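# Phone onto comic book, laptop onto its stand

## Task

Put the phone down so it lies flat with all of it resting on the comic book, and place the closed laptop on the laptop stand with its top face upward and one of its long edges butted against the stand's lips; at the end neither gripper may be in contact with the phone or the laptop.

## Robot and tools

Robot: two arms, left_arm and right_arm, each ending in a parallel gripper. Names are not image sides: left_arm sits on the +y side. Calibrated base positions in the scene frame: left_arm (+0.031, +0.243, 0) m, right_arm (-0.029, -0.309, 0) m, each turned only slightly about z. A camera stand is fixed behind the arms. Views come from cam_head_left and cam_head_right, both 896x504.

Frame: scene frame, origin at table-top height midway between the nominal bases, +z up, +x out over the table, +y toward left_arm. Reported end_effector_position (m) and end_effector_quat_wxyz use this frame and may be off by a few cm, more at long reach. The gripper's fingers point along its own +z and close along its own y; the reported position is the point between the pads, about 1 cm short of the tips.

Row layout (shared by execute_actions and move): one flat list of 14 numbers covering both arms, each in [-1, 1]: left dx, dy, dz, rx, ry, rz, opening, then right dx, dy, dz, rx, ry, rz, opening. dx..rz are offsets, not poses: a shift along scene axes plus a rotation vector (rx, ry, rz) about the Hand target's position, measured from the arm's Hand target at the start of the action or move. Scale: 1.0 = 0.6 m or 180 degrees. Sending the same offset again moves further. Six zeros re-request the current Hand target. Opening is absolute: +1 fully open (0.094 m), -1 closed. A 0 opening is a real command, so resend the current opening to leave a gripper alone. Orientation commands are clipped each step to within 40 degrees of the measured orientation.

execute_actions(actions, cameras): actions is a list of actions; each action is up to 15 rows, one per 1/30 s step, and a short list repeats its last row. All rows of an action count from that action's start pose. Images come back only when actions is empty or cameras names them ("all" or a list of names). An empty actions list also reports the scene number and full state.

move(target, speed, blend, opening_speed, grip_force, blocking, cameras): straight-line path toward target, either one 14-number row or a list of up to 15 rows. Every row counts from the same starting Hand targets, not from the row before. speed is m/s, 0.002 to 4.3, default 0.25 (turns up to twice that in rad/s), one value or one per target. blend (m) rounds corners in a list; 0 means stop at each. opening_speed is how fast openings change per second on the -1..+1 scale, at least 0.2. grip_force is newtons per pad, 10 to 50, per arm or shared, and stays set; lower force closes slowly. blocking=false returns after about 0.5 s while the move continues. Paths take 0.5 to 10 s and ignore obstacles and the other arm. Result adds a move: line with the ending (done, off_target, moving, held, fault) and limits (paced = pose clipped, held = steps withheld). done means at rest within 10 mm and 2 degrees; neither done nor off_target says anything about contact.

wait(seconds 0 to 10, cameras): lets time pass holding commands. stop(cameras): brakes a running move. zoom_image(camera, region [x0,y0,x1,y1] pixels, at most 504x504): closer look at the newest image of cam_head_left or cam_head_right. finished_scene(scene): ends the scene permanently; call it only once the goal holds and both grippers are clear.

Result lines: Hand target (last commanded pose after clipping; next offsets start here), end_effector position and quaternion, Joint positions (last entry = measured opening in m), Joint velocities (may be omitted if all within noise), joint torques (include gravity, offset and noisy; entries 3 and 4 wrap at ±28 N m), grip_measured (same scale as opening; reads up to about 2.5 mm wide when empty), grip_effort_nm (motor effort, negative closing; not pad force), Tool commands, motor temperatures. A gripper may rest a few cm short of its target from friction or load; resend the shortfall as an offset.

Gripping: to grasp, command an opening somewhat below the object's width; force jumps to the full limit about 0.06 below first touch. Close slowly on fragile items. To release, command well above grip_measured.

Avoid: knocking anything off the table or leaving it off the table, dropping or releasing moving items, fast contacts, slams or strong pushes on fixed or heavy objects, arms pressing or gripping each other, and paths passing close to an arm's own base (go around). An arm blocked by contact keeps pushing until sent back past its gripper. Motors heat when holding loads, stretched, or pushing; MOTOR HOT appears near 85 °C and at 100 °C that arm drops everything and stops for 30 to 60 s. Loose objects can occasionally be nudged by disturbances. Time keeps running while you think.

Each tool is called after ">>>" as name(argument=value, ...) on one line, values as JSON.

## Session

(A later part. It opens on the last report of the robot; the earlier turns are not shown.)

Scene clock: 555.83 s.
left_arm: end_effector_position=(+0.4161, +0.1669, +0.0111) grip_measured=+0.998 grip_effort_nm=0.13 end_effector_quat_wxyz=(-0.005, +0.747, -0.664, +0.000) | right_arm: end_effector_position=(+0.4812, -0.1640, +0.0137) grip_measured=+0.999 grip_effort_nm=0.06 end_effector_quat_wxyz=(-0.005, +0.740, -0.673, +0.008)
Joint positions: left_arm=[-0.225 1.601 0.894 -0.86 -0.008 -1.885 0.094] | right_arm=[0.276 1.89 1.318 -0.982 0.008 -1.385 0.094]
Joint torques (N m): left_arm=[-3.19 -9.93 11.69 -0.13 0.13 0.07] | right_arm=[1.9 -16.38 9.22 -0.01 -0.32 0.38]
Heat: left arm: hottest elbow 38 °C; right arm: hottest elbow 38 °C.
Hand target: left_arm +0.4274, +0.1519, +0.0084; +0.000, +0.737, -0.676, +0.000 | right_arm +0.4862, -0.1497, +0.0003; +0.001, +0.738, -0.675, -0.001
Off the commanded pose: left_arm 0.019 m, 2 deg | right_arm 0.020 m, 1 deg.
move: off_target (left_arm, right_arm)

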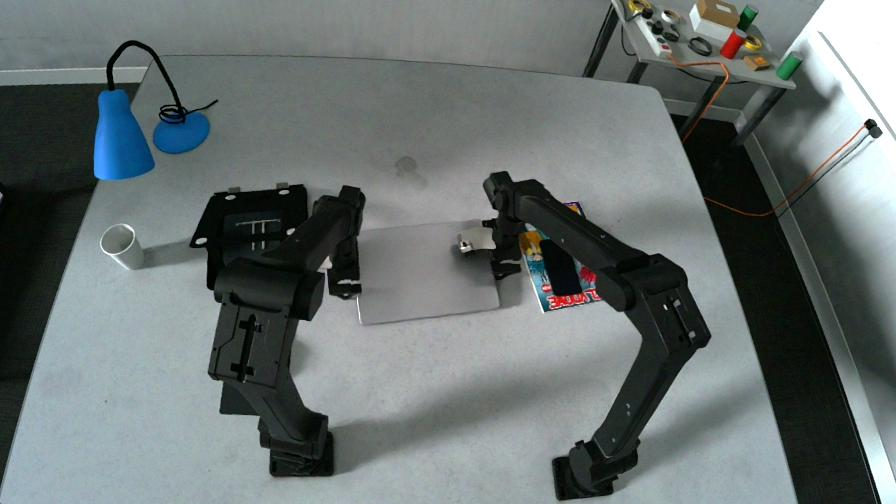

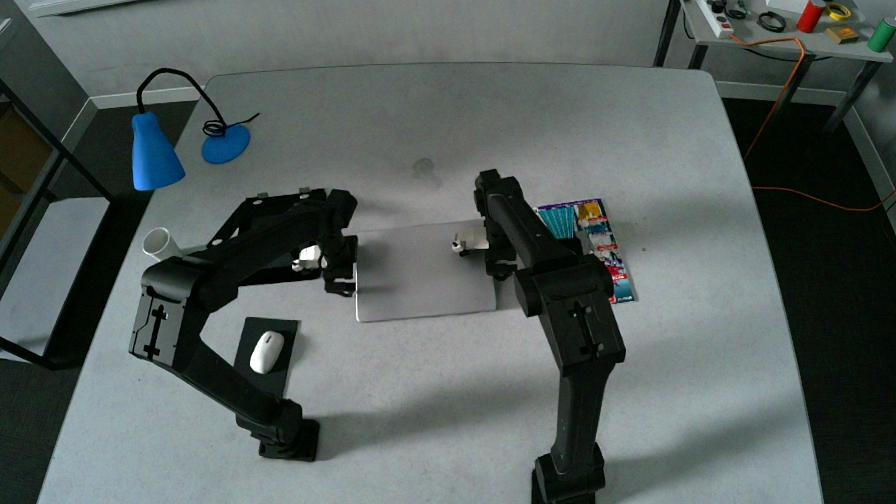

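>>> move(target=[0, -0.06, 0, 0, 0, 0, 1, 0, 0.07, 0, 0, 0, 0, 1], speed=0.06, cameras=["cam_head_left", "cam_head_right"])

>>> zoom_image(camera="cam_head_right", region=[330, 190, 540, 340])

>>> zoom_image(camera="cam_head_left", region=[330, 190, 540, 340])

Scene clock: 560.23 s.
left_arm: end_effector_position=(+0.4164, +0.1617, +0.0113) grip_measured=+0.998 grip_effort_nm=0.12 end_effector_quat_wxyz=(-0.016, +0.771, -0.637, -0.013) | right_arm: end_effector_position=(+0.4792, -0.1620, +0.0141) grip_measured=+0.999 grip_effort_nm=0.06 end_effector_quat_wxyz=(+0.012, +0.734, -0.679, +0.015)
Joint positions: left_arm=[-0.252 1.611 0.907 -0.876 -0.04 -1.984 0.094] | right_arm=[0.29 1.898 1.331 -1.009 0.038 -1.352 0.094]
Joint torques (N m): left_arm=[-8 -10.87 12.31 0.18 1.37 0.2] | right_arm=[6.01 -15.74 10.76 0.23 -1.34 0.72]
Heat: left arm: hottest elbow 38 °C; right arm: hottest elbow 38 °C.
Hand target: left_arm +0.4274, +0.1159, +0.0085; +0.000, +0.737, -0.675, +0.000 | right_arm +0.4862, -0.1076, +0.0004; +0.000, +0.738, -0.675, -0.001
Off the commanded pose: left_arm 0.047 m, 6 deg | right_arm 0.056 m, 2 deg.
move: off_target (left_arm, right_arm)

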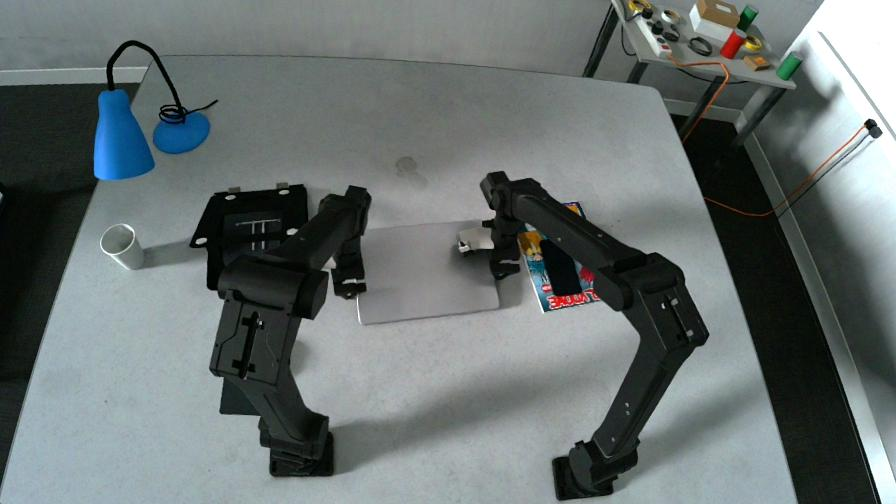

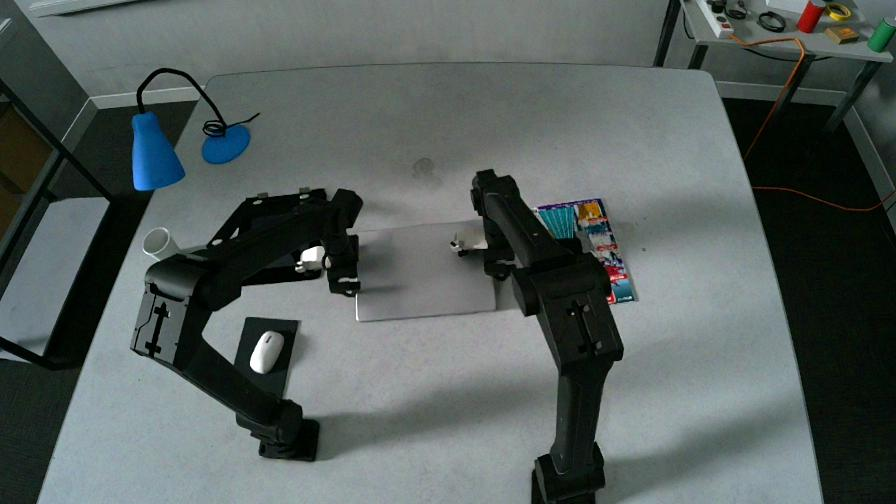

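Scaled by 2.400.

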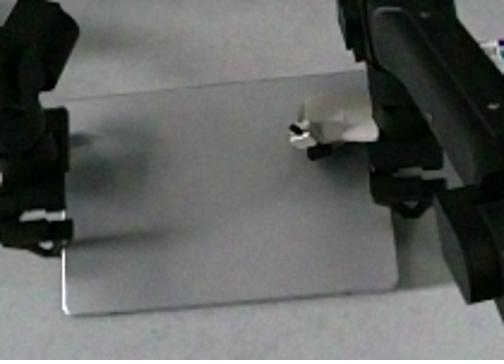

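Scaled by 2.400.

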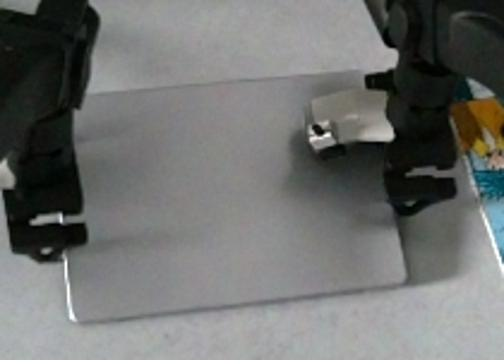

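>>> move(target=[[0, -0.03, 0.01, 0, 0, 0, 1, 0, 0.03, 0.02, 0, 0, 0, 1], [0, -0.03, 0.12, 0, 0, 0, 1, 0, 0.03, 0.13, 0, 0, 0, 1]], speed=0.06, cameras=["cam_head_left", "cam_head_right"])

>>> zoom_image(camera="cam_head_right", region=[330, 190, 540, 340])

>>> zoom_image(camera="cam_head_left", region=[330, 190, 540, 340])

Scene clock: 565.93 s.
left_arm: end_effector_position=(+0.4014, +0.1082, +0.0598) grip_measured=+0.999 grip_effort_nm=0.10 end_effector_quat_wxyz=(+0.012, +0.740, -0.671, -0.033) | right_arm: end_effector_position=(+0.4734, -0.1200, +0.0574) grip_measured=+0.999 grip_effort_nm=0.06 end_effector_quat_wxyz=(+0.029, +0.719, -0.694, -0.003)
Joint positions: left_arm=[-0.377 1.566 1.007 -1.083 -0.002 -2.016 0.094] | right_arm=[0.362 1.891 1.448 -1.184 0.018 -1.238 0.094]
Joint torques (N m): left_arm=[-1.49 -15.38 13.81 0.12 -0.02 0.07] | right_arm=[3.14 -21.66 11.29 -0.29 -0.69 -0.02]
Heat: left arm: hottest elbow 38 °C; right arm: hottest elbow 38 °C.
Hand target: left_arm +0.4274, +0.0980, +0.0805; +0.000, +0.737, -0.676, +0.000 | right_arm +0.4862, -0.0897, +0.0783; +0.001, +0.738, -0.675, +0.000
Off the commanded pose: left_arm 0.035 m, 4 deg | right_arm 0.039 m, 5 deg.
move: off_target (left_arm, right_arm)

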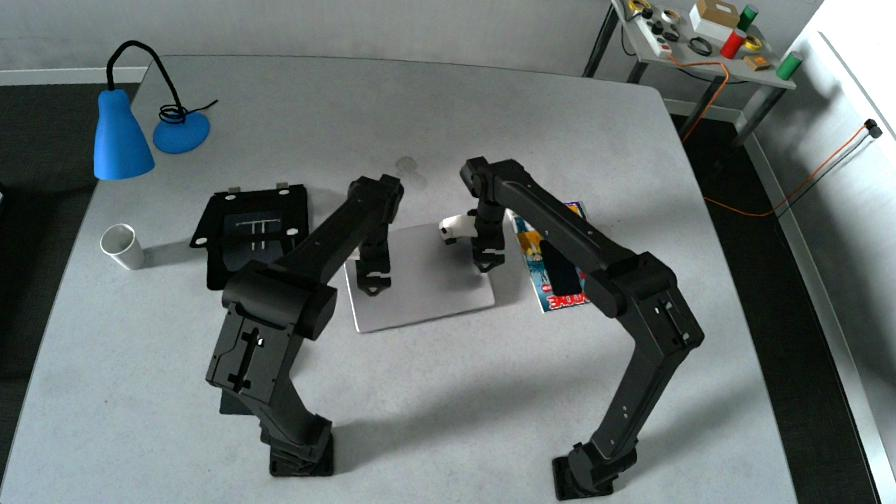

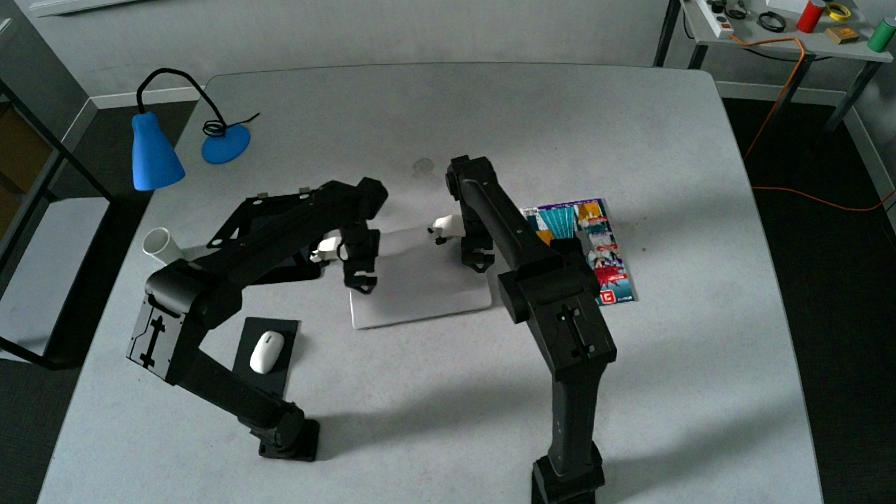

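Scaled by 2.400.

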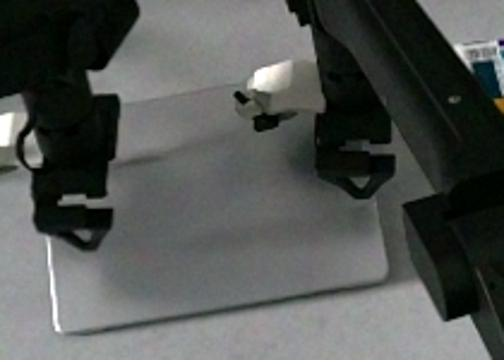

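Scaled by 2.400.

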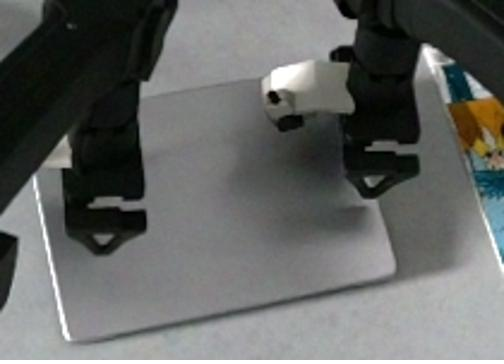

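>>> move(target=[[0, 0, 0.1, 0, 0, -0.1, 1, 0, -0.05, 0.1, 0, 0, 0, 1], [0.313, -0.142, 0.1, 0, 0, -0.503, 1, 0, -0.27, 0.12, 0, 0, 0, 1], [0.313, -0.142, -0.14, 0, 0, -0.503, 1, 0, -0.27, 0.12, 0, 0, 0, 1], [0.24, -0.142, -0.138, 0, 0, -0.503, 1, 0, -0.27, 0.12, 0, 0, 0, 1], [0.115, -0.142, -0.138, 0, 0, -0.503, 1, 0, -0.27, 0.12, 0, 0, 0, 1]], speed=[0.2, 0.3, 0.2, 0.08, 0.1], blend=[0.03, 0.02, 0, 0.01, 0], cameras=["cam_head_left", "cam_head_right"])

>>> zoom_image(camera="cam_head_right", region=[250, 170, 550, 350])

>>> zoom_image(camera="cam_head_left", region=[250, 170, 550, 350])

Scene clock: 623.43 s.
left_arm: end_effector_position=(+0.5236, +0.0213, +0.0132) grip_measured=+0.999 grip_effort_nm=0.09 end_effector_quat_wxyz=(+0.026, -0.056, +0.998, -0.008) | right_arm: end_effector_position=(+0.4932, -0.2461, +0.1451) grip_measured=+0.999 grip_effort_nm=0.06 end_effector_quat_wxyz=(+0.000, +0.739, -0.674, +0.001)
Joint positions: left_arm=[-0.453 1.893 1.319 -0.943 -0.01 -0.537 0.094] | right_arm=[0.117 1.75 1.491 -1.31 0.002 -1.54 0.094]
Joint torques (N m): left_arm=[-3.72 -19.25 5.19 0.09 0.24 0] | right_arm=[-0.09 -21.01 6.98 -0.24 -0.11 0.08]
Heat: left arm: hottest elbow 39 °C; right arm: hottest elbow 40 °C.
Hand target: left_arm +0.4965, +0.0128, -0.0023; +0.001, -0.039, +0.999, +0.000 | right_arm +0.4862, -0.2517, +0.1504; +0.001, +0.738, -0.675, +0.000
Off the commanded pose: left_arm 0.032 m, 4 deg | right_arm 0.010 m, 0 deg.
move: off_target (left_arm)

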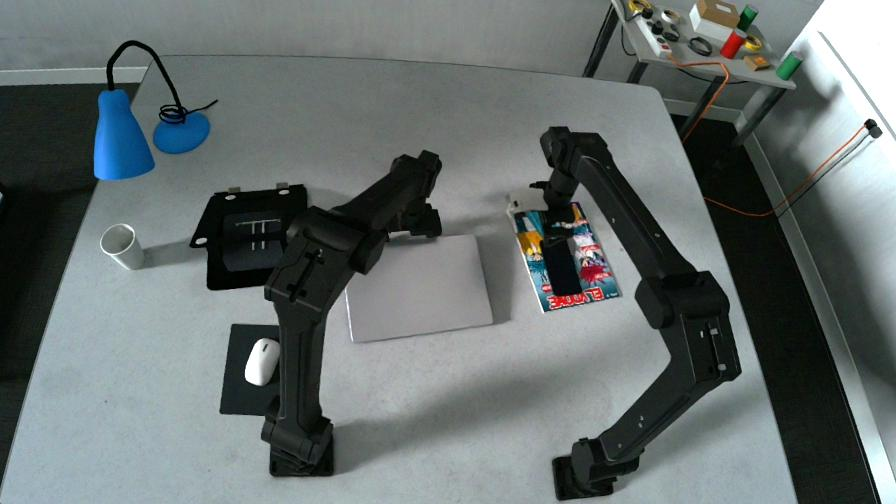

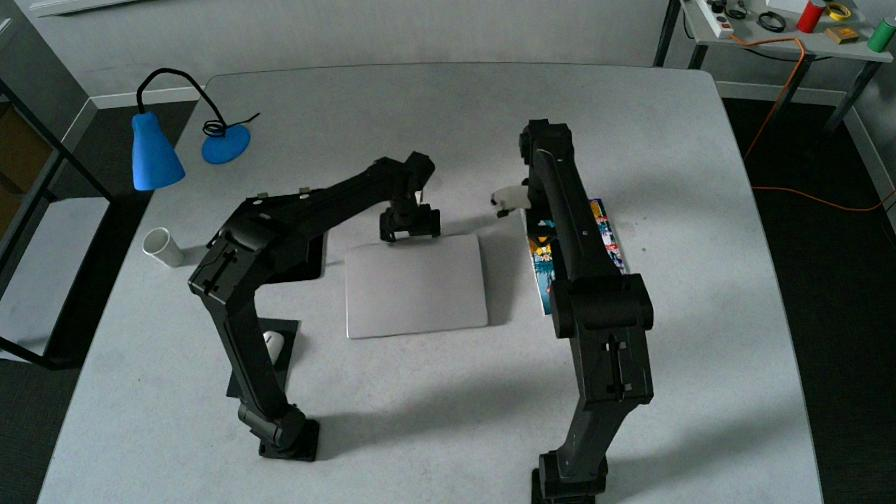

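Scaled by 1.680.

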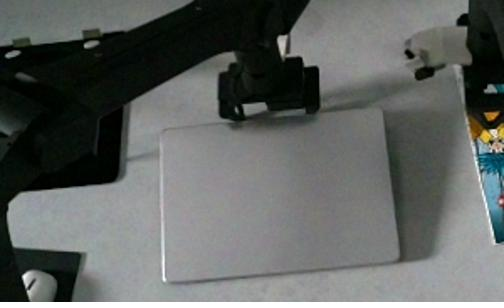

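Scaled by 1.680.

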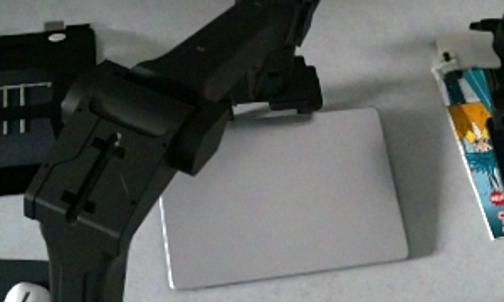

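>>> move(target=[[0.075, 0, 0.02, 0, 0, 0, 1, 0, 0, 0, 0, 0, 0, 1], [0.075, 0.02, 0.25, 0, 0, 0, 1, 0, 0, 0, 0, 0, 0, 1], [-0.196, 0.395, 0.25, -0.1897, 0.1578, 0.4857, 1, -0.072, 0.06, -0.05, 0.221, 0.0232, 0, 1], [-0.196, 0.33, 0.012, -0.1897, 0.1578, 0.4857, 1, -0.072, 0.13, -0.25, 0.221, 0.0232, 0, 1]], speed=[0.15, 0.3, 0.5, 0.2], blend=[0.01, 0.04, 0.02, 0], cameras=["cam_head_left", "cam_head_right"])

>>> zoom_image(camera="cam_head_right", region=[300, 190, 560, 360])

>>> zoom_image(camera="cam_head_left", region=[300, 190, 560, 360])

Scene clock: 647.40 s.
left_arm: end_effector_position=(+0.3948, +0.2248, +0.0407) grip_measured=+0.999 grip_effort_nm=0.07 end_effector_quat_wxyz=(+0.190, +0.694, -0.636, +0.279) | right_arm: end_effector_position=(+0.4483, -0.1785, +0.0165) grip_measured=+0.999 grip_effort_nm=0.06 end_effector_quat_wxyz=(-0.239, +0.696, -0.630, -0.247)
Joint positions: left_arm=[0.232 1.532 0.774 -0.836 0.689 -1.389 0.094] | right_arm=[0.034 1.868 1.156 -0.883 -0.701 -1.639 0.094]
Joint torques (N m): left_arm=[-3.43 -5.83 4.59 1.01 0.28 -0.1] | right_arm=[1.38 -16.38 5.64 0.43 -0.28 0.22]
Heat: left arm: hottest elbow 37 °C; right arm: hottest shoulder 40 °C.
Hand target: left_arm +0.3788, +0.2109, +0.0049; +0.228, +0.699, -0.629, +0.254 | right_arm +0.4430, -0.1736, +0.0004; -0.226, +0.694, -0.634, -0.256
Off the commanded pose: left_arm 0.042 m, 5 deg | right_arm 0.018 m, 2 deg.
move: off_target (left_arm, right_arm)

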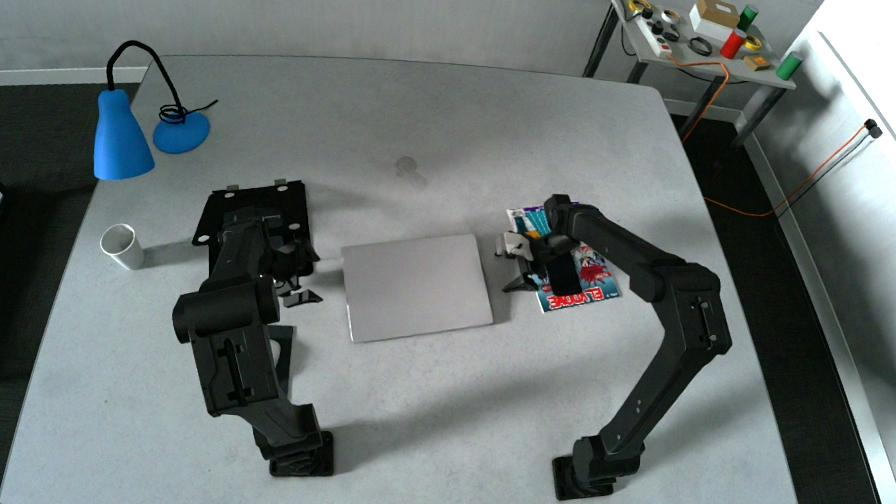

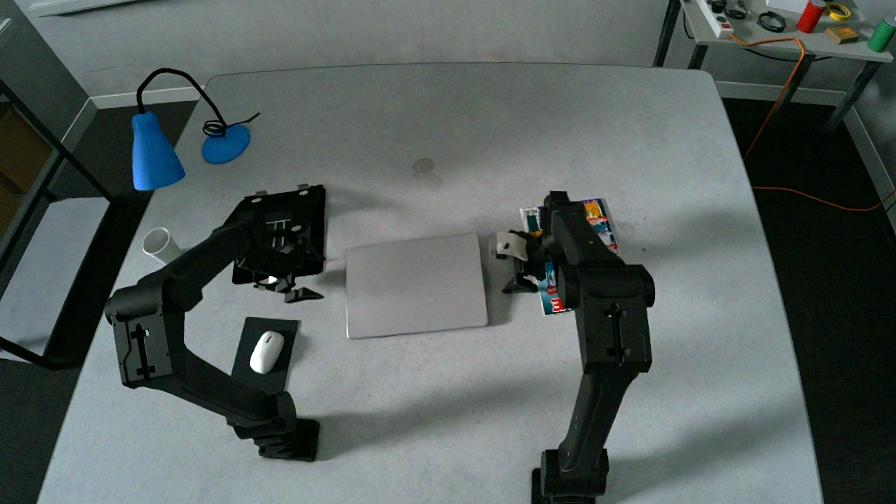

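Scaled by 1.938.

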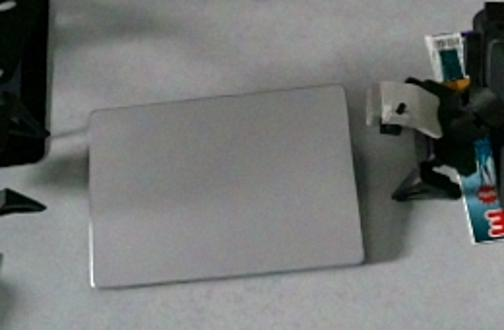

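Scaled by 1.938.

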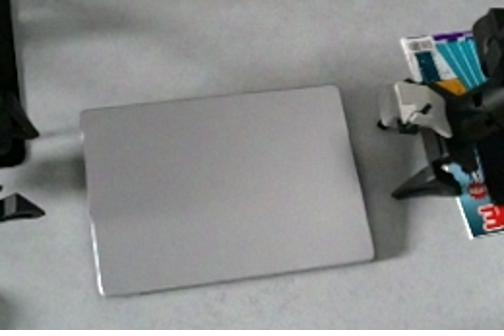

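>>> move(target=[[0, 0, 0.1, 0.04, 0.004, 0, 1, 0, 0, 0, 0, 0, 0, 1], [0.005, -0.02, 0.1, 0.0829, 0.0087, 0, 1, 0, 0, 0, 0, 0, 0, 1], [0.005, -0.02, 0, 0.0829, 0.0087, 0, 1, 0, 0, 0, 0, 0, 0, 1]], speed=[0.2, 0.3, 0.15], blend=[0.01, 0.01, 0], cameras=["cam_head_left", "cam_head_right"])

>>> zoom_image(camera="cam_head_right", region=[240, 190, 500, 360])

>>> zoom_image(camera="cam_head_left", region=[200, 170, 460, 360])

Scene clock: 690.40 s.
left_arm: end_effector_position=(+0.3878, +0.2031, +0.0160) grip_measured=+0.999 grip_effort_nm=0.08 end_effector_quat_wxyz=(+0.135, +0.724, -0.654, +0.170) | right_arm: end_effector_position=(+0.4483, -0.1785, +0.0165) grip_measured=+0.999 grip_effort_nm=0.05 end_effector_quat_wxyz=(-0.239, +0.696, -0.630, -0.247)
Joint positions: left_arm=[0.068 1.515 0.75 -0.772 0.436 -1.583 0.094] | right_arm=[0.034 1.868 1.156 -0.883 -0.701 -1.639 0.094]
Joint torques (N m): left_arm=[-2.02 -9.82 6.43 0.96 0.1 -0.05] | right_arm=[1.38 -16.38 5.65 0.46 -0.28 0.26]
Heat: left arm: hottest elbow 35 °C; right arm: hottest shoulder 38 °C.
Hand target: left_arm +0.3818, +0.1988, +0.0049; +0.144, +0.726, -0.653, +0.160 | right_arm +0.4430, -0.1736, +0.0004; -0.226, +0.694, -0.634, -0.256
Off the commanded pose: left_arm 0.013 m, 2 deg | right_arm 0.018 m, 2 deg.
move: off_target (left_arm, right_arm)

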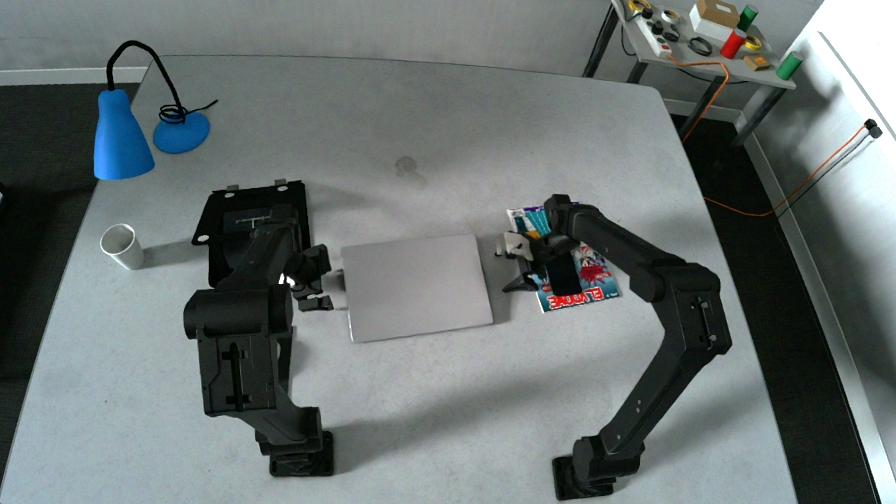

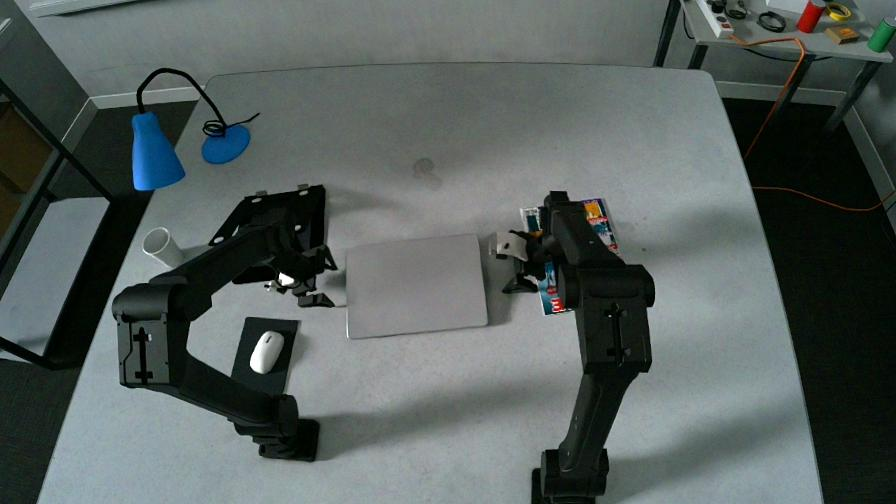

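Scaled by 1.938.

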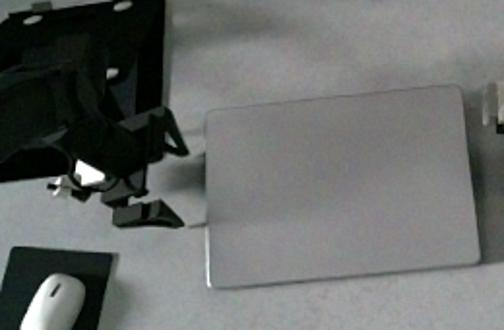

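Scaled by 1.938.

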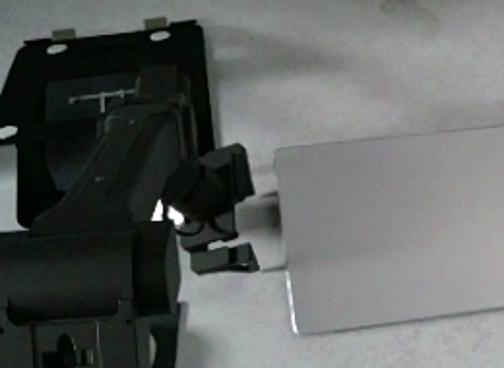

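>>> move(target=[[0, -0.073, -0.01, 0, 0, 0, 1, 0, 0.089, 0, 0, 0, 0, 1], [0.01, -0.165, -0.005, 0, 0, 0, 1, -0.01, 0.214, 0.005, 0, 0, 0, 1], [0.01, -0.165, 0.05, 0, 0, 0, 1, -0.01, 0.214, 0.065, 0, 0, 0, 1]], speed=[0.08, 0.06, 0.04], blend=[0, 0, 0], cameras=["cam_head_left", "cam_head_right"])

>>> zoom_image(camera="cam_head_right", region=[290, 190, 550, 360])

>>> zoom_image(camera="cam_head_left", region=[290, 190, 550, 360])

Scene clock: 699.20 s.
left_arm: end_effector_position=(+0.3861, +0.1693, +0.0130) grip_measured=+0.999 grip_effort_nm=0.08 end_effector_quat_wxyz=(+0.107, +0.759, -0.629, +0.131) | right_arm: end_effector_position=(+0.4567, -0.1353, +0.0174) grip_measured=+0.999 grip_effort_nm=0.03 end_effector_quat_wxyz=(-0.222, +0.686, -0.661, -0.208)
Joint positions: left_arm=[-0.075 1.495 0.737 -0.729 0.33 -1.818 0.094] | right_arm=[0.146 1.84 1.144 -0.759 -0.608 -1.42 0.094]
Joint torques (N m): left_arm=[-10.93 -13.51 10.25 -0.06 3.49 -0.59] | right_arm=[10.87 -19.9 7.98 -0.05 -2.93 1.07]
Heat: left arm: hottest elbow 34 °C; right arm: hottest shoulder 38 °C.
Hand target: left_arm +0.3878, +0.0998, +0.0349; +0.144, +0.726, -0.653, +0.160 | right_arm +0.4370, -0.0453, +0.0393; -0.226, +0.694, -0.634, -0.256
Off the commanded pose: left_arm 0.073 m, 7 deg | right_arm 0.095 m, 6 deg.
move: off_target (left_arm, right_arm)

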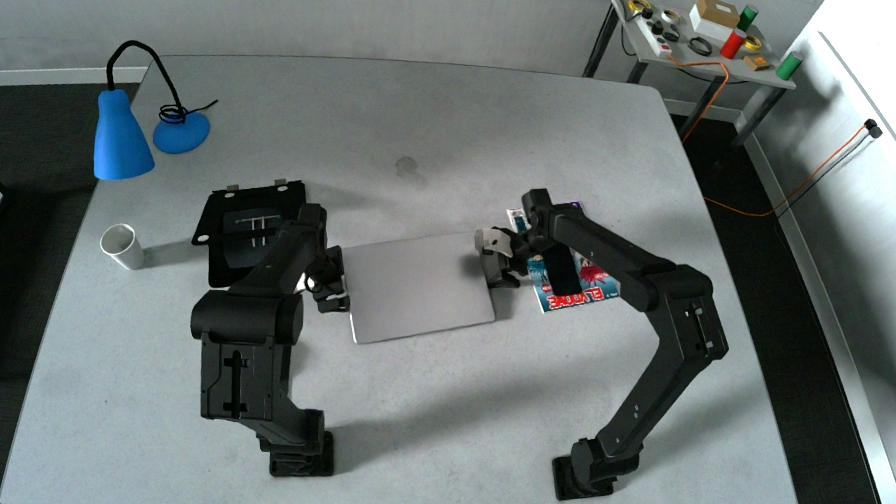

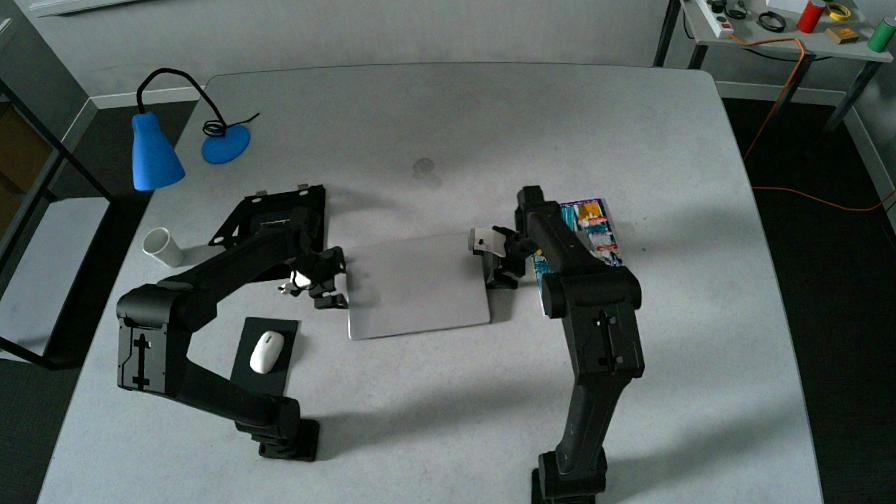

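Scaled by 1.938.

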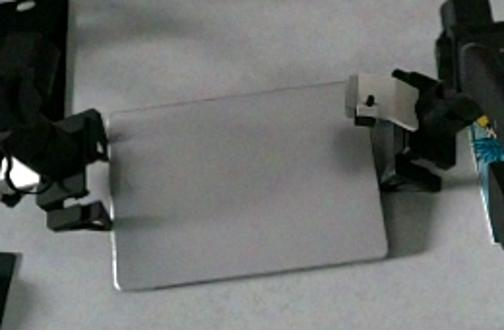

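Scaled by 1.938.

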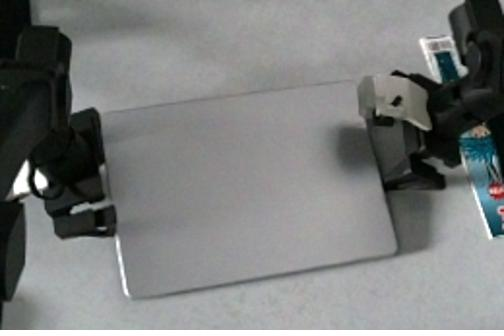

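>>> move(target=[[0, -0.01, 0.06, 0, 0, 0, 1, 0, 0.01, 0.06, 0, 0, 0, 1]], speed=0.04, cameras=["cam_head_left", "cam_head_right"])

>>> zoom_image(camera="cam_head_right", region=[290, 190, 550, 360])

>>> zoom_image(camera="cam_head_left", region=[290, 190, 550, 360])

Scene clock: 703.53 s.
left_arm: end_effector_position=(+0.3588, +0.1640, +0.0265) grip_measured=+0.999 grip_effort_nm=0.08 end_effector_quat_wxyz=(+0.134, +0.778, -0.607, +0.091) | right_arm: end_effector_position=(+0.4429, -0.1382, +0.0205) grip_measured=+0.999 grip_effort_nm=0.03 end_effector_quat_wxyz=(-0.196, +0.692, -0.661, -0.214)
Joint positions: left_arm=[-0.097 1.449 0.737 -0.858 0.326 -1.884 0.094] | right_arm=[0.15 1.826 1.144 -0.83 -0.587 -1.443 0.094]
Joint torques (N m): left_arm=[-10.93 -13.8 14.02 0.61 3.79 -0.08] | right_arm=[11.16 -22.77 10.14 -0.53 -3.85 1.32]
Motor temperatures (°C): left_arm=[23 27 35 24 33 24 26] | right_arm=[27 38 36 25 30 24 25]
Heat: left arm: hottest elbow 35 °C; right arm: hottest shoulder 38 °C.
Hand target: left_arm +0.3877, +0.0939, +0.0708; +0.144, +0.726, -0.653, +0.160 | right_arm +0.4370, -0.0394, +0.0753; -0.226, +0.694, -0.634, -0.256
Off the commanded pose: left_arm 0.088 m, 11 deg | right_arm 0.113 m, 7 deg.
move: off_target (left_arm, right_arm)

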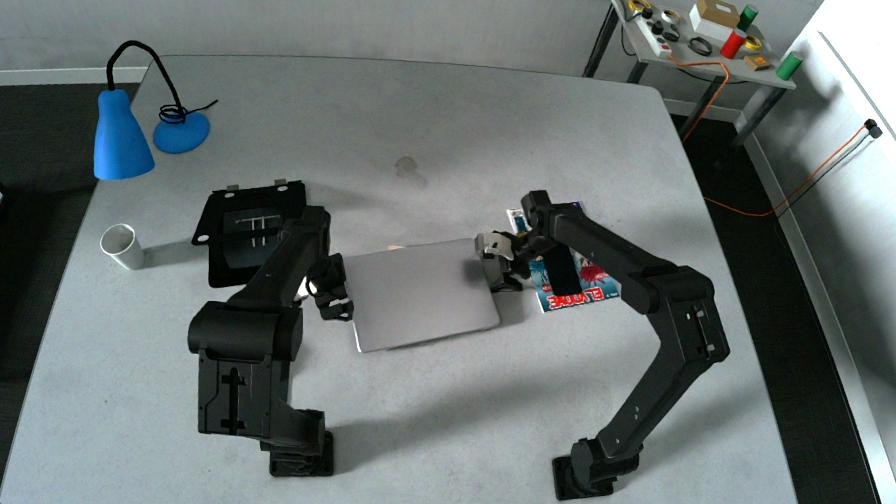

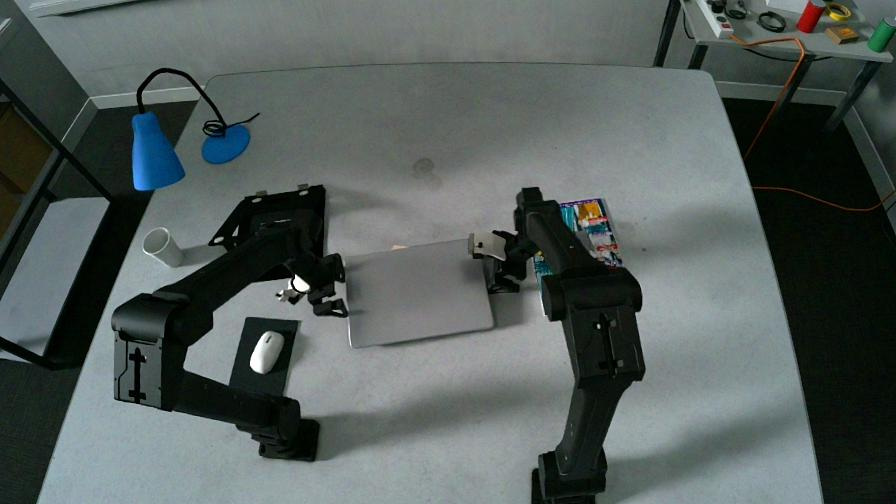

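Scaled by 1.938.

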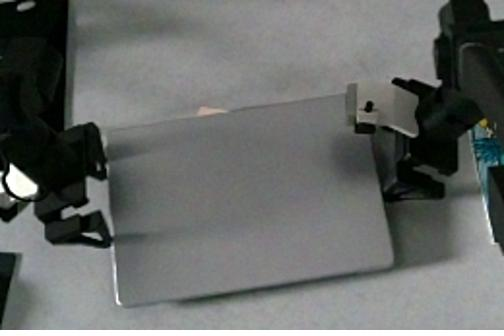

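Scaled by 1.938.

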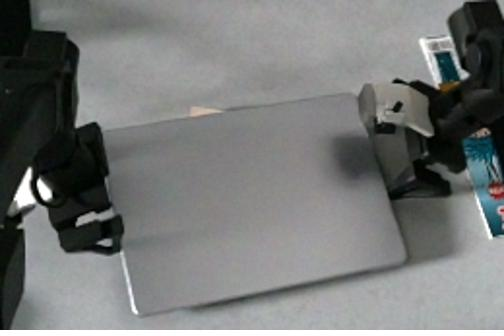

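>>> move(target=[[0.02, -0.01, 0.06, 0, 0, 0, 1, 0.02, 0.01, 0.07, 0, 0, 0, 1]], speed=0.04, cameras=["cam_head_left", "cam_head_right"])

>>> zoom_image(camera="cam_head_right", region=[290, 190, 550, 360])

>>> zoom_image(camera="cam_head_left", region=[290, 190, 550, 360])

Scene clock: 712.07 s.
left_arm: end_effector_position=(+0.3480, +0.1633, +0.0477) grip_measured=+0.999 grip_effort_nm=0.08 end_effector_quat_wxyz=(+0.144, +0.779, -0.605, +0.071) | right_arm: end_effector_position=(+0.4332, -0.1381, +0.0419) grip_measured=+0.999 grip_effort_nm=0.03 end_effector_quat_wxyz=(-0.173, +0.692, -0.662, -0.230)
Joint positions: left_arm=[-0.104 1.406 0.764 -0.972 0.321 -1.889 0.094] | right_arm=[0.155 1.799 1.175 -0.949 -0.584 -1.455 0.094]
Joint torques (N m): left_arm=[-11.4 -14.45 19.06 0.61 4.1 -0.11] | right_arm=[11.16 -23.77 13.44 -0.4 -4.2 1.42]
Motor temperatures (°C): left_arm=[23 28 36 24 42 24 26] | right_arm=[27 38 37 25 41 25 25]
Heat: left arm: hottest wrist yaw 42 °C; right arm: hottest wrist yaw 41 °C.
Hand target: left_arm +0.3998, +0.0878, +0.1069; +0.144, +0.726, -0.653, +0.160 | right_arm +0.4490, -0.0332, +0.1174; -0.226, +0.694, -0.634, -0.256
Off the commanded pose: left_arm 0.109 m, 13 deg | right_arm 0.130 m, 8 deg.
move: off_target (left_arm, right_arm)

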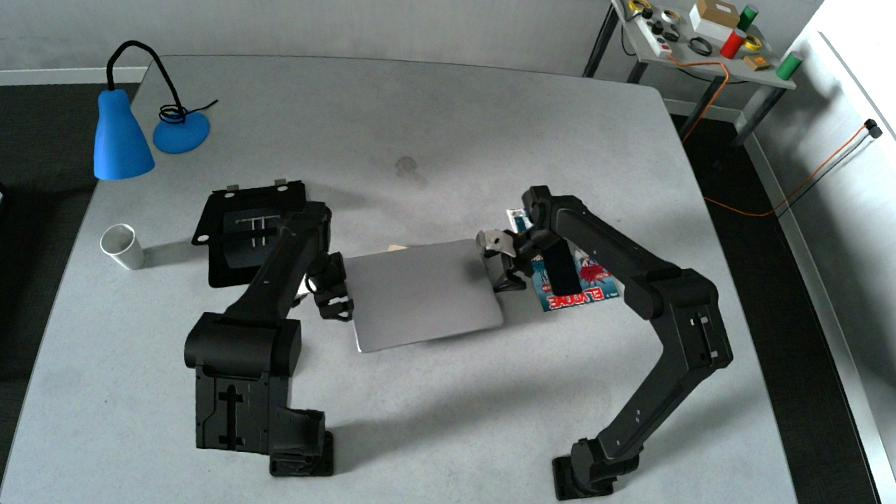

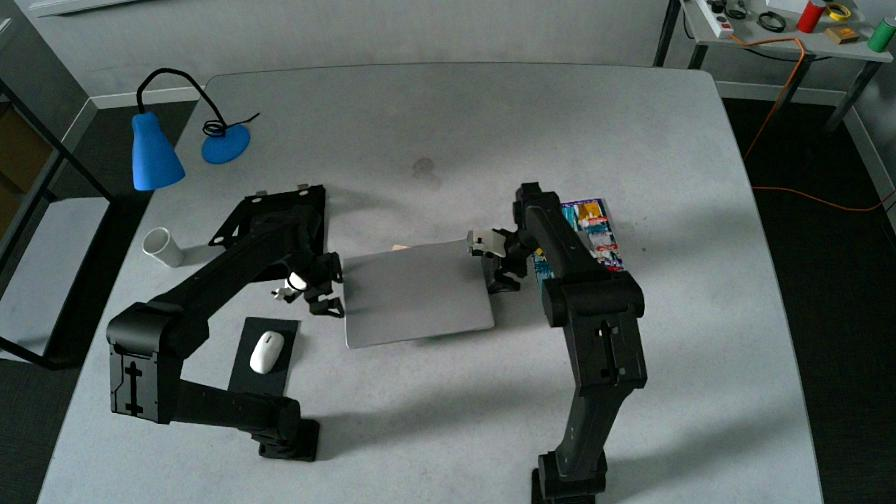

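Scaled by 1.938.

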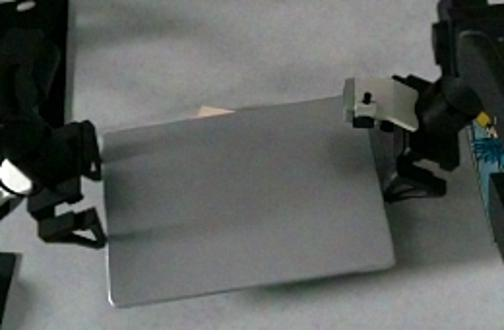

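Scaled by 1.938.

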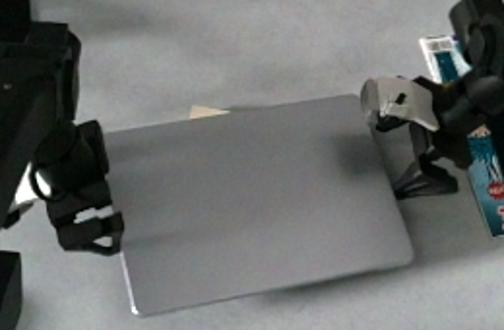

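>>> zoom_image(camera="cam_head_left", region=[340, 280, 540, 380])

>>> zoom_image(camera="cam_head_right", region=[330, 280, 530, 380])

Scaled by 2.520.

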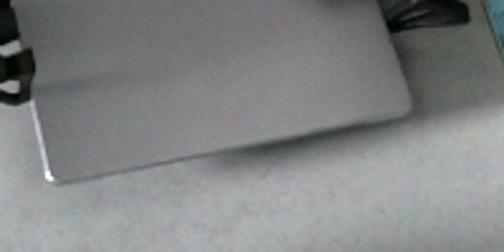

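Scaled by 2.520.

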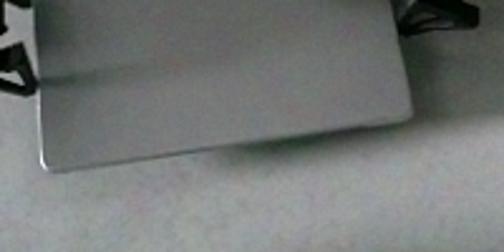

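>>> move(target=[[-0.066, 0.112, -0.145, 0, 0, 0, 1, -0.015, -0.161, -0.179, 0, 0, 0, 1], [-0.066, 0.19, -0.145, 0, 0, 0, 1, -0.015, -0.261, -0.179, 0, 0, 0, 1], [-0.066, 0.19, 0.239, 0, 0, 0, 1, -0.015, -0.261, 0.071, 0, 0, 0, 1], [0.309, 0.854, 0.239, 0.138, 0.0145, 0, 1, 0.285, 0.105, 0.071, -0.191, 0.1548, -0.4777, 1], [0.309, 0.854, -0.1, 0.138, 0.0145, 0, 1, 0.285, 0.105, -0.196, -0.191, 0.1548, -0.4777, 1]], speed=[0.1, 0.1, 0.25, 0.5, 0.2], blend=[0, 0.01, 0.03, 0.03, 0], cameras=["cam_head_left", "cam_head_right"])

Scene clock: 782.10 s.
left_arm: end_effector_position=(+0.5806, +0.5878, +0.2154) grip_measured=+0.999 grip_effort_nm=0.08 end_effector_quat_wxyz=(-0.119, +0.731, -0.671, +0.034) | right_arm: end_effector_position=(+0.6222, +0.0281, +0.0230) grip_measured=+1.000 grip_effort_nm=0.01 end_effector_quat_wxyz=(+0.011, -0.047, +0.999, +0.005)
Joint positions: left_arm=[0.533 1.894 1.863 -1.291 0.003 -1.096 0.094] | right_arm=[0.474 2.416 2.259 -1.39 0 0.384 0.094]
Joint torques (N m): left_arm=[-0.79 -5.66 3.41 1.69 -0.25 -0.08] | right_arm=[0.73 -26.93 7.72 0.51 0 0.22]
Motor temperatures (°C): left_arm=[24 28 48 24 65 23 26] | right_arm=[28 38 49 25 69 26 25]
Heat: left arm: hottest wrist yaw 65 °C; right arm: hottest wrist yaw 69 °C.
Hand target: left_arm +0.5851, +0.6003, +0.0470; +0.000, +0.743, -0.669, +0.000 | right_arm +0.6201, +0.0296, -0.0003; +0.000, -0.045, +0.999, +0.001
Off the commanded pose: left_arm 0.169 m, 14 deg | right_arm 0.023 m, 1 deg.
move: off_target (left_arm, right_arm)

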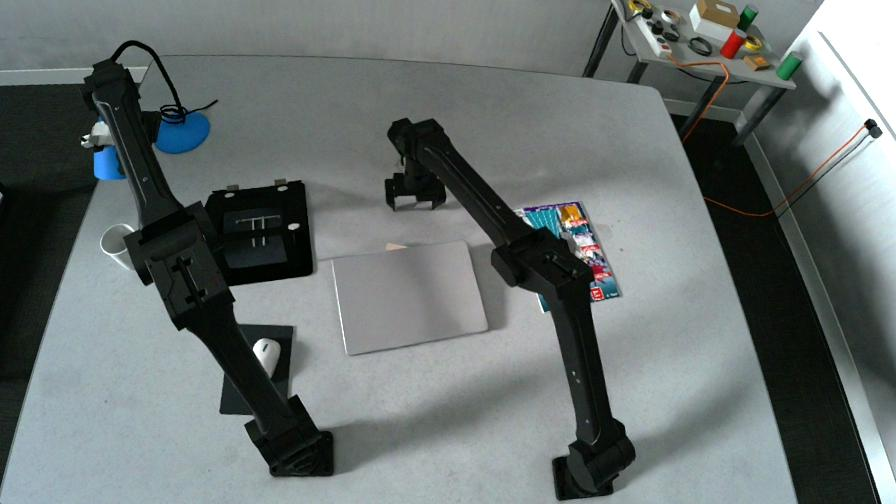

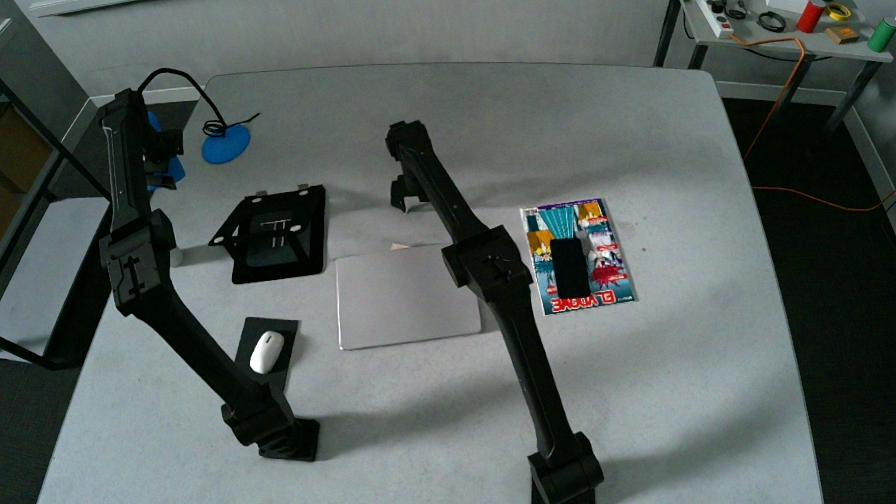

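>>> move(target=[[0, 0, 0.3, 0, 0, 0, 1, 0, 0, 0, 0, 0, 0, 1], [0, -0.08, 0.4, 0, 0, 0, 1, 0, 0, 0, 0, 0, 0, 1]], speed=0.15, blend=[0.02, 0], cameras=["cam_head_left", "cam_head_right"])

>>> zoom_image(camera="cam_head_right", region=[60, 60, 330, 310])

>>> zoom_image(camera="cam_head_left", region=[60, 30, 330, 310])

Scene clock: 788.07 s.
left_arm: end_effector_position=(+0.5803, +0.5541, +0.2580) grip_measured=+0.999 grip_effort_nm=0.07 end_effector_quat_wxyz=(-0.024, +0.742, -0.670, +0.006) | right_arm: end_effector_position=(+0.6222, +0.0281, +0.0230) grip_measured=+1.000 grip_effort_nm=0.01 end_effector_quat_wxyz=(+0.011, -0.047, +0.999, +0.005)
Joint positions: left_arm=[0.487 2.003 2.159 -1.678 -0.003 -1.156 0.094] | right_arm=[0.474 2.416 2.259 -1.39 0 0.384 0.094]
Joint torques (N m): left_arm=[-2.49 -23.59 13.59 0.28 -0.02 -0.07] | right_arm=[0.79 -26.58 7.99 0.51 -0.01 0.22]
Motor temperatures (°C): left_arm=[23 28 46 24 59 23 26] | right_arm=[28 38 48 25 61 26 25]
Heat: left arm: hottest wrist yaw 59 °C; right arm: hottest wrist yaw 61 °C.
Hand target: left_arm +0.5851, +0.5522, +0.2868; +0.000, +0.743, -0.669, +0.000 | right_arm +0.6201, +0.0296, -0.0003; +0.000, -0.045, +0.999, +0.001
Off the commanded pose: left_arm 0.029 m, 3 deg | right_arm 0.023 m, 1 deg.
joint sent to its limit (left arm) — joint 4 (wrist pitch), lower limit. The joint targets are off in orientation, not in position.
move: off_target (left_arm, right_arm)

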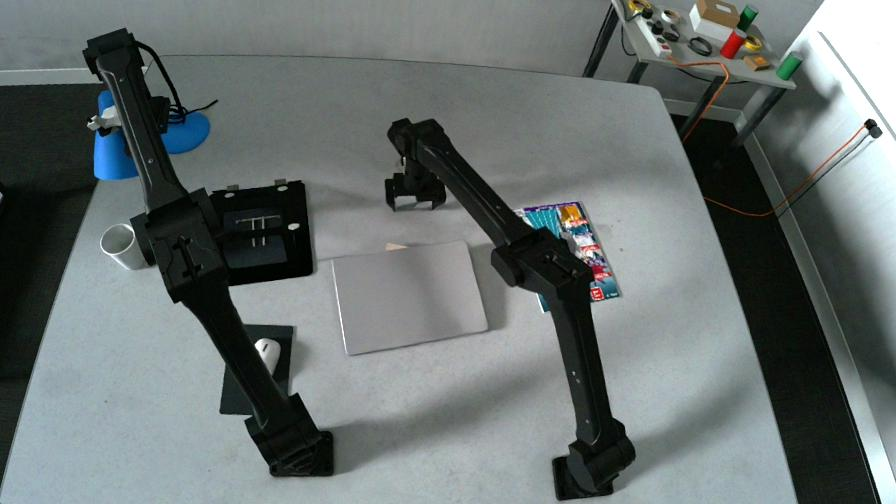

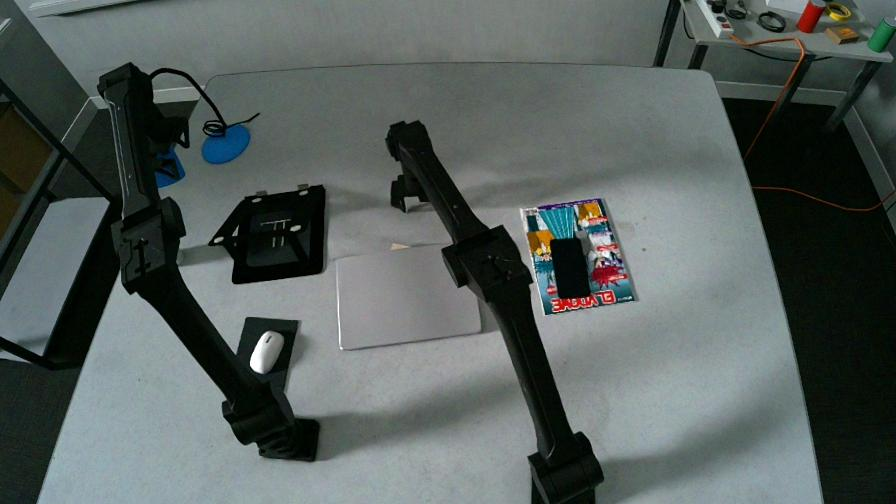

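Scaled by 1.867.

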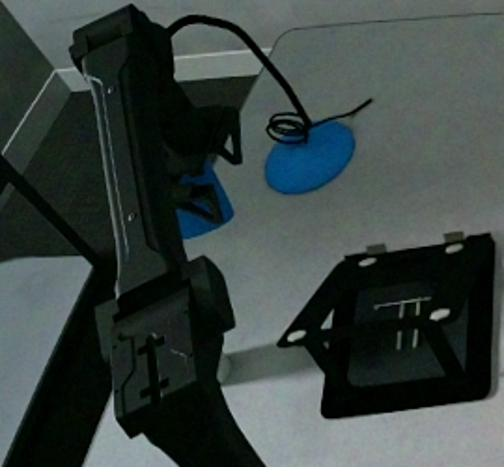

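Scaled by 1.800.

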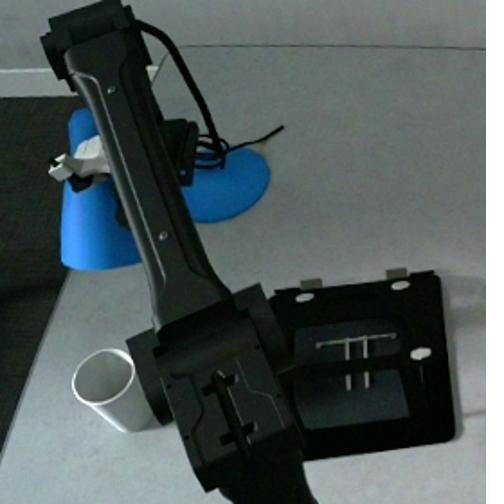

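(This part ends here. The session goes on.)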